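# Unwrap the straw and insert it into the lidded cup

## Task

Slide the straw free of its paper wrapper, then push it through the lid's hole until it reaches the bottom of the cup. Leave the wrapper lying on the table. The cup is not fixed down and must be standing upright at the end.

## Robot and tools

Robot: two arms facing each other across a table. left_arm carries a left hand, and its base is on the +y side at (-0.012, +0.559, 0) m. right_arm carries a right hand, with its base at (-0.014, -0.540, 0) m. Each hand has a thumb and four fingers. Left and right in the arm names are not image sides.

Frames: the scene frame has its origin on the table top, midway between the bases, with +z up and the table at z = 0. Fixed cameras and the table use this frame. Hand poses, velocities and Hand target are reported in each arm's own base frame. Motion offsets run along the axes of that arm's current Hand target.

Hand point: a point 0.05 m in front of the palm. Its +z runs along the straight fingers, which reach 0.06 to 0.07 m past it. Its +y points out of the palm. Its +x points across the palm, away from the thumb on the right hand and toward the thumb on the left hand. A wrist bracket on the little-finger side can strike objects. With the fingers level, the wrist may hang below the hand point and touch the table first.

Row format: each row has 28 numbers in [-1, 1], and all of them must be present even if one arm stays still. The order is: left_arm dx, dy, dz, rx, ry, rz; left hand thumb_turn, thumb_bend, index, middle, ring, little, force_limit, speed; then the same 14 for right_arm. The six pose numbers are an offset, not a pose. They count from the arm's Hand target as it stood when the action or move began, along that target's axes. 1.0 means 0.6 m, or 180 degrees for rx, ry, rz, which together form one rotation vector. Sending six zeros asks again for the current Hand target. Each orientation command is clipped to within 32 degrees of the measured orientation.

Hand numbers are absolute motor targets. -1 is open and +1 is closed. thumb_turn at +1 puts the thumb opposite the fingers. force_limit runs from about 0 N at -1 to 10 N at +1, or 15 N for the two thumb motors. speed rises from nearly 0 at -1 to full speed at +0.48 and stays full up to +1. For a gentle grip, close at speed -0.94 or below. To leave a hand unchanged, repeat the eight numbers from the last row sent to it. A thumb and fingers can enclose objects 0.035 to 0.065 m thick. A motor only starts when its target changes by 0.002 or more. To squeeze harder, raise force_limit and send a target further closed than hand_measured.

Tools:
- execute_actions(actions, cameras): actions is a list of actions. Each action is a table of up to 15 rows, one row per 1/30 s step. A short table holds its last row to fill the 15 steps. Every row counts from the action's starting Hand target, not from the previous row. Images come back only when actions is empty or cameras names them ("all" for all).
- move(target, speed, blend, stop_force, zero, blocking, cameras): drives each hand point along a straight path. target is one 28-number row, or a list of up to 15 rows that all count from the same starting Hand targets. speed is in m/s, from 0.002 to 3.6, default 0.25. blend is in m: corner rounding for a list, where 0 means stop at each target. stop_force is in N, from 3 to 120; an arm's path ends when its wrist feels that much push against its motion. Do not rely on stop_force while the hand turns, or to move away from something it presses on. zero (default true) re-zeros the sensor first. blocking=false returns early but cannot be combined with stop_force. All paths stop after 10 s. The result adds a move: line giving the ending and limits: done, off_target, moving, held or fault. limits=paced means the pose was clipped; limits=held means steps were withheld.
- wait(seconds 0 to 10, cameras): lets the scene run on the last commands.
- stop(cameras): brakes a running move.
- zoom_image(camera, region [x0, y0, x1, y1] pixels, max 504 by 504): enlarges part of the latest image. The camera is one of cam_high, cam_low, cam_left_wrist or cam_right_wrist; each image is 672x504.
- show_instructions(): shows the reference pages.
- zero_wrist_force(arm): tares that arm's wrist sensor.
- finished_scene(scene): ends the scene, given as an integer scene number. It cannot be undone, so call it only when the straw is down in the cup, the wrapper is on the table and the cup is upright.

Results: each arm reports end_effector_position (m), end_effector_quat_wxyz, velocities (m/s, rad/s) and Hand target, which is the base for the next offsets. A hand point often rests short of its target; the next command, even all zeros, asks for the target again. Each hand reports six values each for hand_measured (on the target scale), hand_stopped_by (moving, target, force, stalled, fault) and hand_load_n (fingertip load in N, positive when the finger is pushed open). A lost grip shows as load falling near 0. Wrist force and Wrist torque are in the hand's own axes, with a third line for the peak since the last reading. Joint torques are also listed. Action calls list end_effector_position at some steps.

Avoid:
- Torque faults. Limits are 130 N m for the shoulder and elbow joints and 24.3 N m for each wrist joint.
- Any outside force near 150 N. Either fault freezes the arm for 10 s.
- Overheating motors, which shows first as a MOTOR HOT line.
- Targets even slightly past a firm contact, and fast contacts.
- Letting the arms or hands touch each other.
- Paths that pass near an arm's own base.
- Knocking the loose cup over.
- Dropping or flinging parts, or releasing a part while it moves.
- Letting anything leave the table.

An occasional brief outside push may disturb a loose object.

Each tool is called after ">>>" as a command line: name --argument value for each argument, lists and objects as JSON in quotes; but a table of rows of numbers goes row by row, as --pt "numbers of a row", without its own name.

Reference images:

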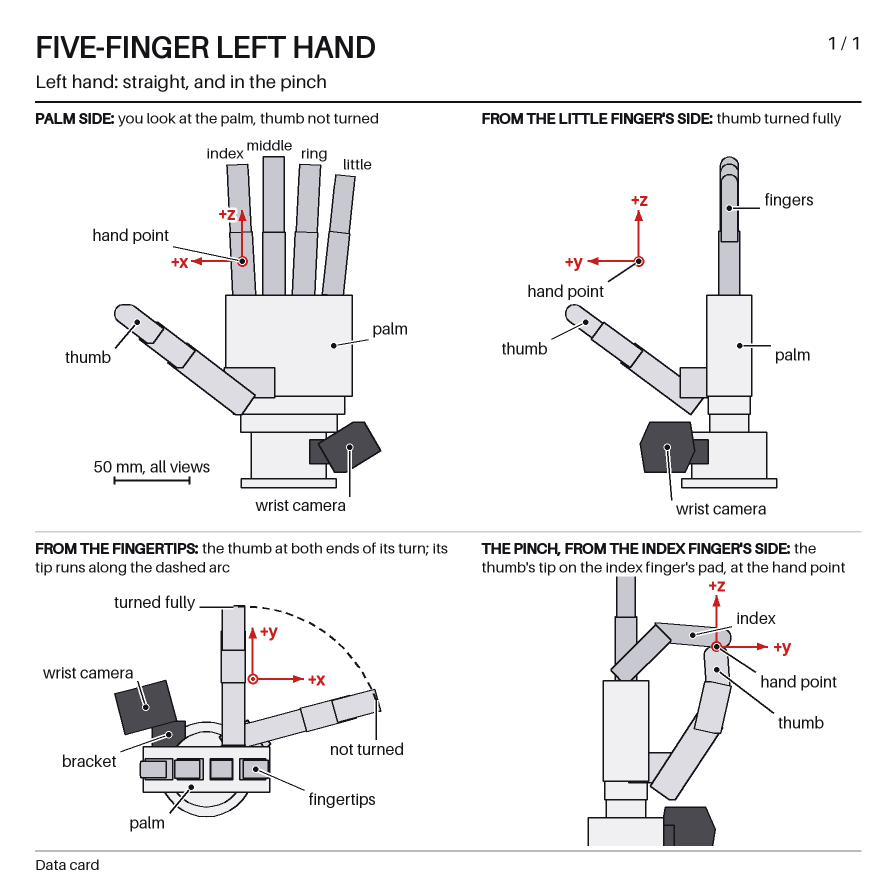

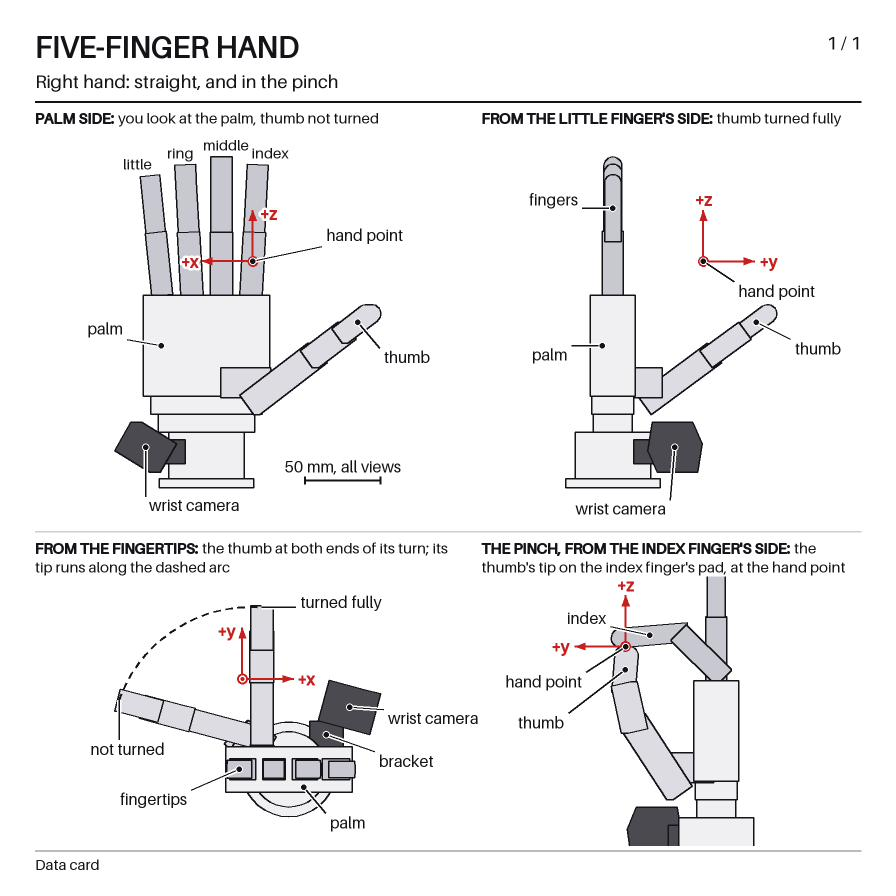

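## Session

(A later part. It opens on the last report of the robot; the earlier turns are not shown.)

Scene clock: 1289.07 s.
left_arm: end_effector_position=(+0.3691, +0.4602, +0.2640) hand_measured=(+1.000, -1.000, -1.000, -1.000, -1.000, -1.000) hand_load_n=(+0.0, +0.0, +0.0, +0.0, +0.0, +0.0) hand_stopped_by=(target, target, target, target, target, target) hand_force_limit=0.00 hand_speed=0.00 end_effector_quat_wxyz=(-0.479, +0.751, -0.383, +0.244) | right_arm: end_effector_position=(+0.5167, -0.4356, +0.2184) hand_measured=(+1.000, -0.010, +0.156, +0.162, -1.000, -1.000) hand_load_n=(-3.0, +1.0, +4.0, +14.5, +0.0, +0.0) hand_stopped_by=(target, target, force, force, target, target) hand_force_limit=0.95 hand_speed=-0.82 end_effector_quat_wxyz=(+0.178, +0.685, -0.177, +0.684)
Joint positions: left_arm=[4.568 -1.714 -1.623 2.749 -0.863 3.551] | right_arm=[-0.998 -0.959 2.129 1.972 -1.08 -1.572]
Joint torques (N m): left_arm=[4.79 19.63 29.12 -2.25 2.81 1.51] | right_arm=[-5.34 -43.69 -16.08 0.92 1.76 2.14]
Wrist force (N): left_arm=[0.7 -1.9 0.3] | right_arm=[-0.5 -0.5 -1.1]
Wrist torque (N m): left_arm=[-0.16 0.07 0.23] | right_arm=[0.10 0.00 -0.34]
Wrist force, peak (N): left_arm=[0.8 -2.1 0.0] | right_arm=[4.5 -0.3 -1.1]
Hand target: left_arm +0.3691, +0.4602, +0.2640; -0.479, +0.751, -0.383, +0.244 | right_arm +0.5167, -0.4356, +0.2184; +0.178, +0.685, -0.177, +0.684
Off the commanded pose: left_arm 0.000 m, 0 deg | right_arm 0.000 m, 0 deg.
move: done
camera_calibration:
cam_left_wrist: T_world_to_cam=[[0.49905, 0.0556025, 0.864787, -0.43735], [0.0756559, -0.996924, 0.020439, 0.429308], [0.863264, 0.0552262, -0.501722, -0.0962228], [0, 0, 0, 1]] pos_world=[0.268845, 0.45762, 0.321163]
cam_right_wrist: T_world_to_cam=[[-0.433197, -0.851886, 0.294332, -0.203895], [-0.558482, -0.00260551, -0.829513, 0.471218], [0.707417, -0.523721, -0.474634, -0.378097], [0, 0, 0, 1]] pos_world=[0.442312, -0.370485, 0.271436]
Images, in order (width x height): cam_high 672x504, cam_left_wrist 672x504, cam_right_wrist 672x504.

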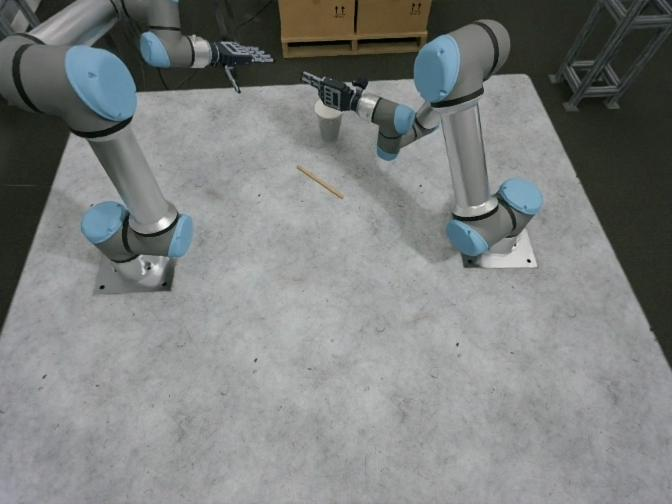

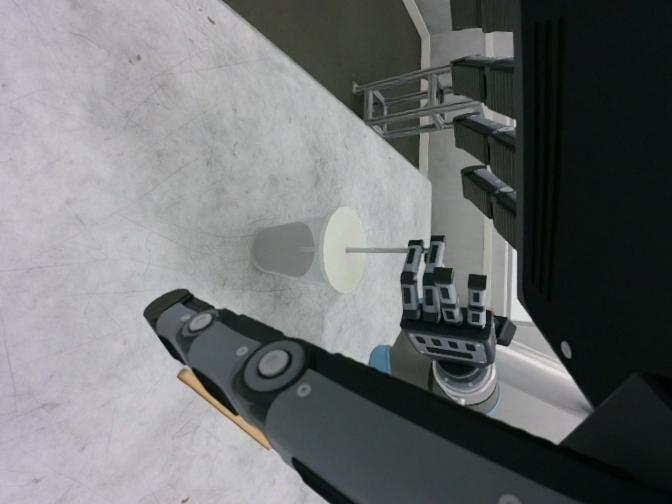

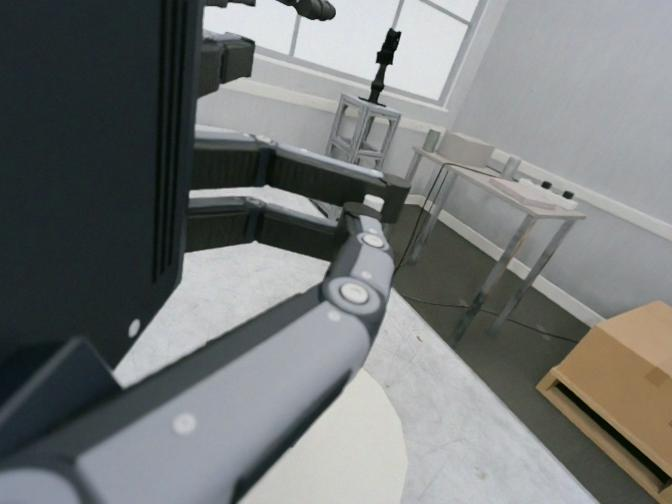

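>>> move --target '[0,0,0,0,0,0,1,-1,-1,-1,-1,-1,0.0,0,-0.045,0,0,0,0,0,1,-0.01,0.65,0.6,-1,-1,0.95,-0.82]' --speed 0.025 --stop_force 7 --cameras '["cam_high","cam_low","cam_left_wrist"]'

>>> zoom_image --camera "cam_left_wrist" --region '[240, 180, 440, 320]'

>>> zoom_image --camera "cam_low" --region '[330, 180, 470, 320]'

Scene clock: 1299.30 s.
left_arm: end_effector_position=(+0.3691, +0.4602, +0.2640) hand_measured=(+1.000, -1.000, -1.000, -1.000, -1.000, -1.000) hand_load_n=(+0.0, +0.0, +0.0, +0.0, +0.0, +0.0) hand_stopped_by=(target, target, target, target, target, target) hand_force_limit=0.00 hand_speed=0.00 end_effector_quat_wxyz=(-0.479, +0.751, -0.383, +0.244) | right_arm: end_effector_position=(+0.5167, -0.4356, +0.1974) hand_measured=(+1.000, -0.010, +0.156, +0.162, -1.000, -1.000) hand_load_n=(-0.5, -0.5, +2.5, +12.0, +0.0, +0.0) hand_stopped_by=(target, target, force, force, target, target) hand_force_limit=0.95 hand_speed=-0.82 end_effector_quat_wxyz=(+0.178, +0.685, -0.177, +0.684)
Joint positions: left_arm=[4.568 -1.714 -1.623 2.749 -0.863 3.551] | right_arm=[-0.998 -0.905 2.126 1.921 -1.08 -1.572]
Joint torques (N m): left_arm=[5.82 18.93 29.7 -2.14 2.6 1.61] | right_arm=[-4.49 -37.83 -2.12 -4.75 -1.56 0.73]
Wrist force (N): left_arm=[1.1 -1.7 0.4] | right_arm=[-1.3 -0.8 -0.4]
Wrist torque (N m): left_arm=[-0.13 0.01 0.25] | right_arm=[0.08 -0.03 -0.29]
Wrist force, peak (N): left_arm=[0.8 -2.0 0.4] | right_arm=[7.9 -2.3 -1.0]
Hand target: left_arm +0.3691, +0.4602, +0.2640; -0.479, +0.751, -0.383, +0.244 | right_arm +0.5167, -0.4356, +0.1974; +0.178, +0.685, -0.177, +0.684 (not the last commanded pose)
Off the commanded pose: left_arm 0.000 m, 0 deg | right_arm 0.006 m, 0 deg.
move: contact (right_arm)
camera_calibration:
cam_left_wrist: T_world_to_cam=[[0.49905, 0.0556025, 0.864787, -0.43735], [0.0756559, -0.996924, 0.020439, 0.429308], [0.863264, 0.0552262, -0.501722, -0.0962228], [0, 0, 0, 1]] pos_world=[0.268845, 0.45762, 0.321163]
Images, in order (width x height): cam_high 672x504, cam_low 672x504, cam_left_wrist 672x504.

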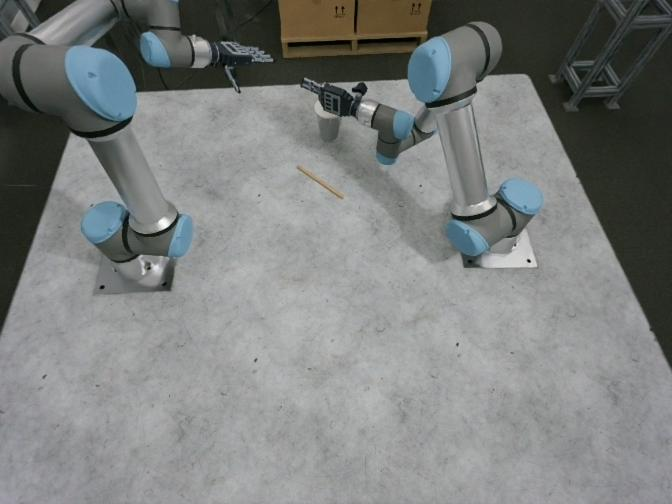

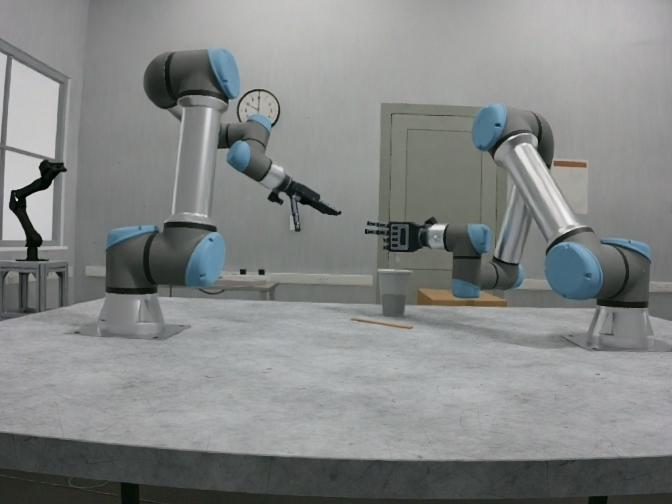

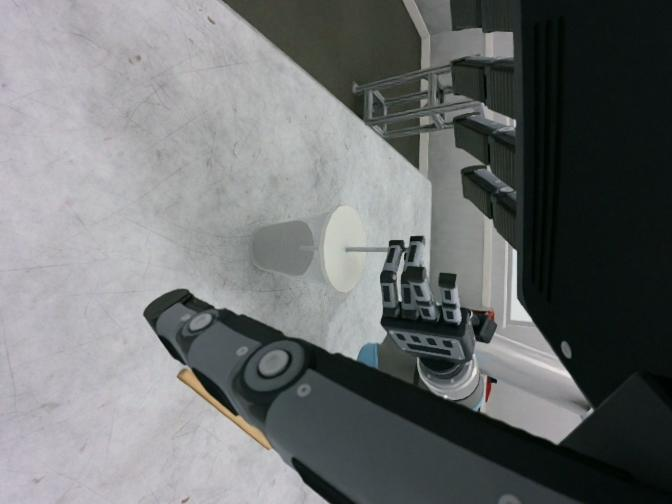

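Scaled by 2.520.

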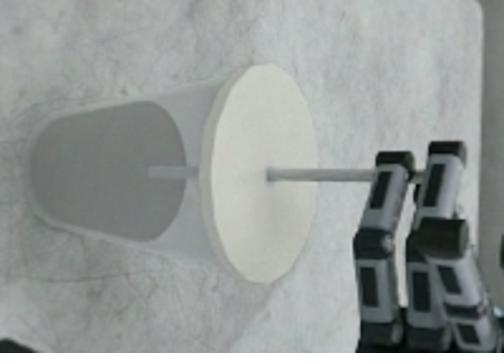

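Scaled by 3.600.

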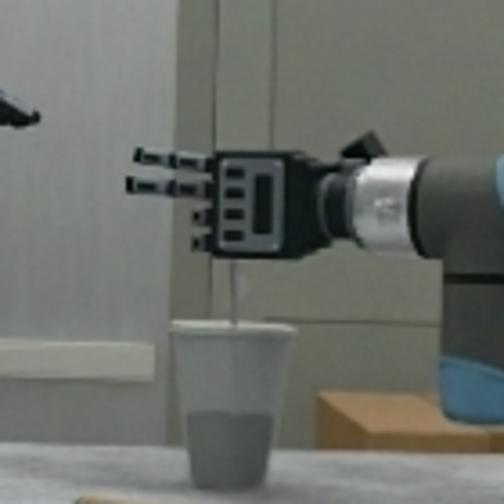

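>>> move --target '[0,0,0,0,0,0,1,-1,-1,-1,-1,-1,0.0,0,-0.0083,0,0,0,0,0,1,-0.01,0.65,0.6,-1,-1,0.95,-0.82]' --speed 0.015 --stop_force 9 --cameras '["cam_left_wrist","cam_right_wrist"]'

>>> zoom_image --camera "cam_left_wrist" --region '[240, 180, 440, 320]'

>>> zoom_image --camera "cam_right_wrist" --region '[300, 130, 450, 280]'

Scene clock: 1320.07 s.
left_arm: end_effector_position=(+0.3691, +0.4602, +0.2640) hand_measured=(+1.000, -1.000, -1.000, -1.000, -1.000, -1.000) hand_load_n=(+0.0, +0.0, +0.0, +0.0, +0.0, +0.0) hand_stopped_by=(target, target, target, target, target, target) hand_force_limit=0.00 hand_speed=0.00 end_effector_quat_wxyz=(-0.479, +0.751, -0.383, +0.244) | right_arm: end_effector_position=(+0.5167, -0.4356, +0.1967) hand_measured=(+1.000, -0.010, +0.156, +0.162, -1.000, -1.000) hand_load_n=(-3.0, -0.5, +1.0, +11.0, +0.0, +0.0) hand_stopped_by=(target, target, force, force, target, target) hand_force_limit=0.95 hand_speed=-0.82 end_effector_quat_wxyz=(+0.178, +0.685, -0.177, +0.684)
Joint positions: left_arm=[4.568 -1.714 -1.623 2.749 -0.863 3.551] | right_arm=[-0.998 -0.903 2.126 1.919 -1.08 -1.572]
Joint torques (N m): left_arm=[5.65 20.02 28.47 -1.96 2.9 1.54] | right_arm=[5.56 -43.77 -0.76 0.29 -1.62 0.46]
Wrist force (N): left_arm=[0.7 -1.8 0.1] | right_arm=[1.8 -0.6 0.0]
Wrist torque (N m): left_arm=[-0.12 0.06 0.22] | right_arm=[0.13 -0.04 -0.29]
Wrist force, peak (N): left_arm=[0.9 -2.0 0.4] | right_arm=[8.3 -0.9 1.0]
Hand target: left_arm +0.3691, +0.4602, +0.2640; -0.479, +0.751, -0.383, +0.244 | right_arm +0.5167, -0.4356, +0.1967; +0.178, +0.685, -0.177, +0.684 (not the last commanded pose)
Off the commanded pose: left_arm 0.000 m, 0 deg | right_arm 0.004 m, 0 deg.
move: contact (right_arm)
camera_calibration:
cam_left_wrist: T_world_to_cam=[[0.49905, 0.0556025, 0.864787, -0.43735], [0.0756559, -0.996924, 0.020439, 0.429308], [0.863264, 0.0552262, -0.501722, -0.0962228], [0, 0, 0, 1]] pos_world=[0.268845, 0.45762, 0.321163]
cam_right_wrist: T_world_to_cam=[[-0.433149, -0.851885, 0.294403, -0.197505], [-0.558518, -0.0026786, -0.829488, 0.453145], [0.707417, -0.523721, -0.474633, -0.388274], [0, 0, 0, 1]] pos_world=[0.442212, -0.370385, 0.249736]
Images, in order (width x height): cam_left_wrist 672x504, cam_right_wrist 672x504.

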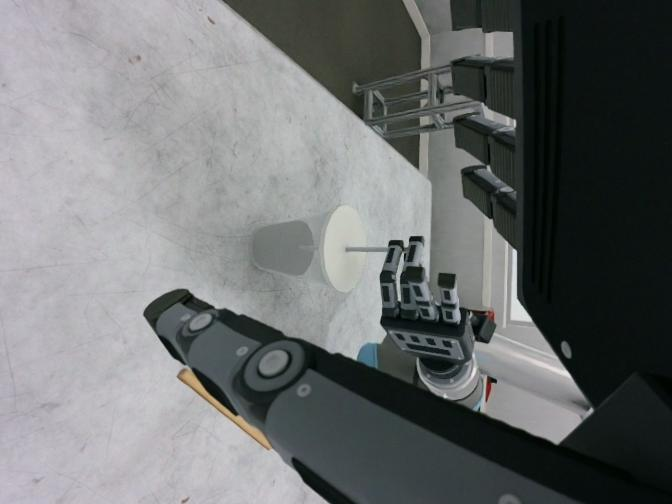

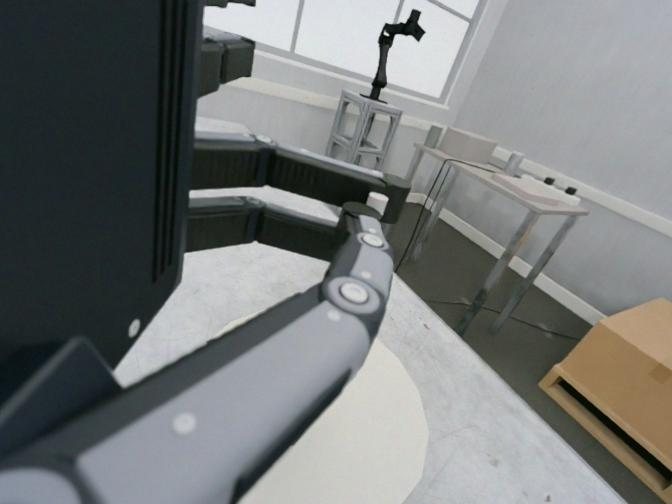

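Scaled by 2.520.

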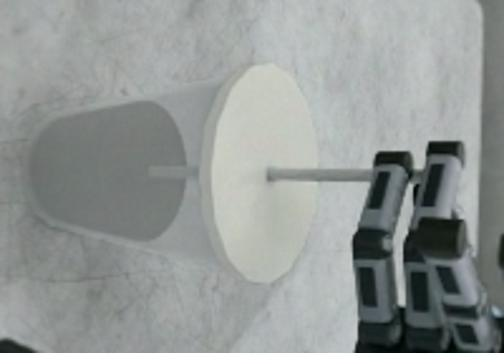

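Scaled by 3.360.

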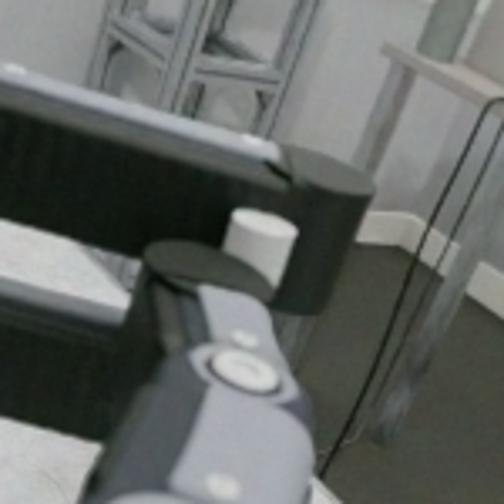

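>>> move --pt "0 0 0 0 0 0 1 -1 -1 -1 -1 -1 0.0 0 0 0 0 0 0 0 1 -1 -1 -1 -1 -1 0.95 -0.5" --pt "0 0 0 0 0 0 1 -1 -1 -1 -1 -1 0.0 0 0 0 -0.25 0 0 0 1 -1 -1 -1 -1 -1 0.95 -0.5" --speed '[0.05,0.15]' --cameras '["cam_high","cam_low","cam_left_wrist","cam_right_wrist"]'

>>> zoom_image --camera "cam_left_wrist" --region '[240, 180, 440, 320]'

>>> zoom_image --camera "cam_low" --region '[330, 180, 470, 320]'

Scene clock: 1337.57 s.
left_arm: end_effector_position=(+0.3691, +0.4602, +0.2640) hand_measured=(+1.000, -1.000, -1.000, -1.000, -1.000, -1.000) hand_load_n=(+0.0, +0.0, +0.0, +0.0, +0.0, +0.0) hand_stopped_by=(target, target, target, target, target, target) hand_force_limit=0.00 hand_speed=0.00 end_effector_quat_wxyz=(-0.479, +0.751, -0.383, +0.244) | right_arm: end_effector_position=(+0.3856, -0.3628, +0.1967) hand_measured=(+1.000, -1.000, -1.000, -1.000, -1.000, -1.000) hand_load_n=(+0.5, +0.0, +0.0, +0.0, +0.0, +0.0) hand_stopped_by=(target, target, target, target, target, target) hand_force_limit=0.95 hand_speed=-0.50 end_effector_quat_wxyz=(+0.178, +0.685, -0.177, +0.684)
Joint positions: left_arm=[4.568 -1.714 -1.623 2.749 -0.863 3.551] | right_arm=[-1.278 -0.999 2.551 1.589 -0.8 -1.572]
Joint torques (N m): left_arm=[6.34 21.13 29.41 -2.19 2.75 1.56] | right_arm=[-4.33 -14.33 3.79 -0.11 0 2.25]
Wrist force (N): left_arm=[1.0 -1.8 0.3] | right_arm=[0.5 -0.6 -0.4]
Wrist torque (N m): left_arm=[-0.13 0.02 0.25] | right_arm=[0.13 0.01 -0.30]
Wrist force, peak (N): left_arm=[0.8 -2.0 0.3] | right_arm=[1.9 -1.0 0.1]
Hand target: left_arm +0.3691, +0.4602, +0.2640; -0.479, +0.751, -0.383, +0.244 | right_arm +0.3856, -0.3628, +0.1967; +0.178, +0.685, -0.177, +0.684
Off the commanded pose: left_arm 0.000 m, 0 deg | right_arm 0.000 m, 0 deg.
move: done
camera_calibration:
cam_left_wrist: T_world_to_cam=[[0.49905, 0.0556025, 0.864787, -0.43735], [0.0756559, -0.996924, 0.020439, 0.429308], [0.863264, 0.0552262, -0.501722, -0.0962228], [0, 0, 0, 1]] pos_world=[0.268845, 0.45762, 0.321163]
cam_right_wrist: T_world_to_cam=[[-0.433207, -0.851825, 0.294492, -0.19229], [-0.558478, -0.00275756, -0.829515, 0.380172], [0.707414, -0.523819, -0.474531, -0.257411], [0, 0, 0, 1]] pos_world=[0.311112, -0.297586, 0.249836]

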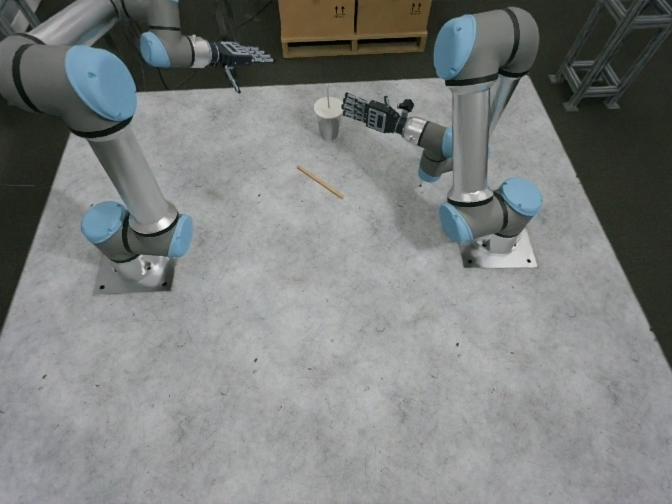

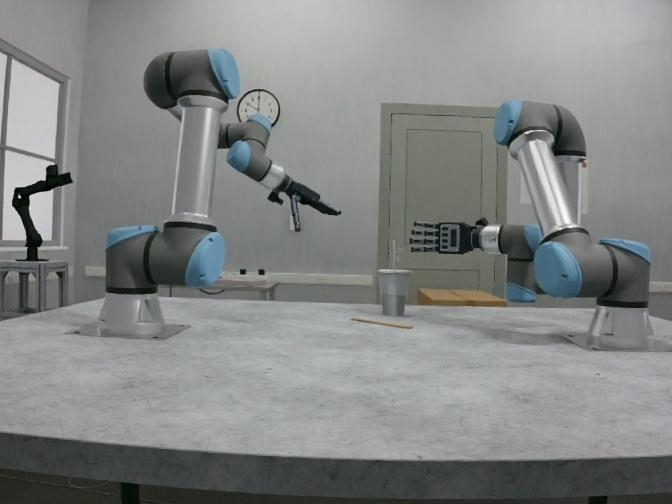

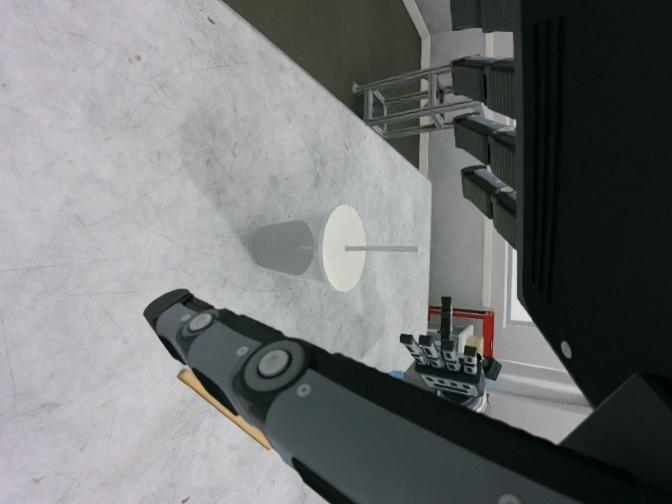

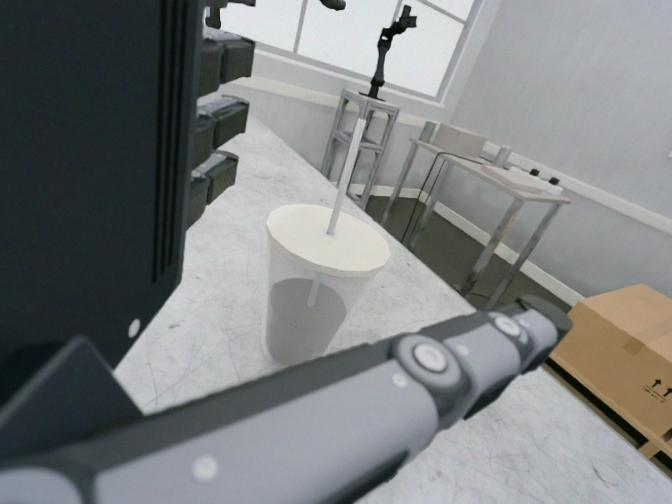

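Scaled by 2.520.

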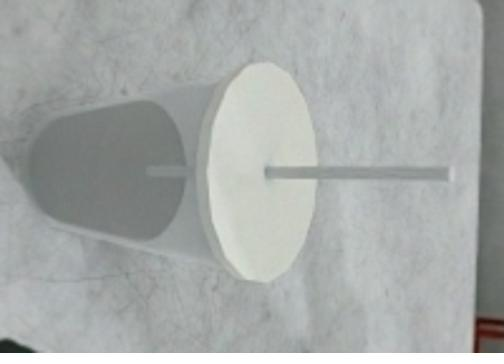

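Scaled by 3.600.

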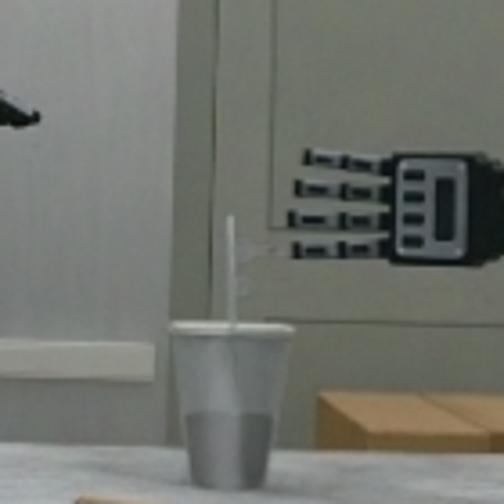

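>>> finished_scene --scene 1

The scene is finished: the task was done.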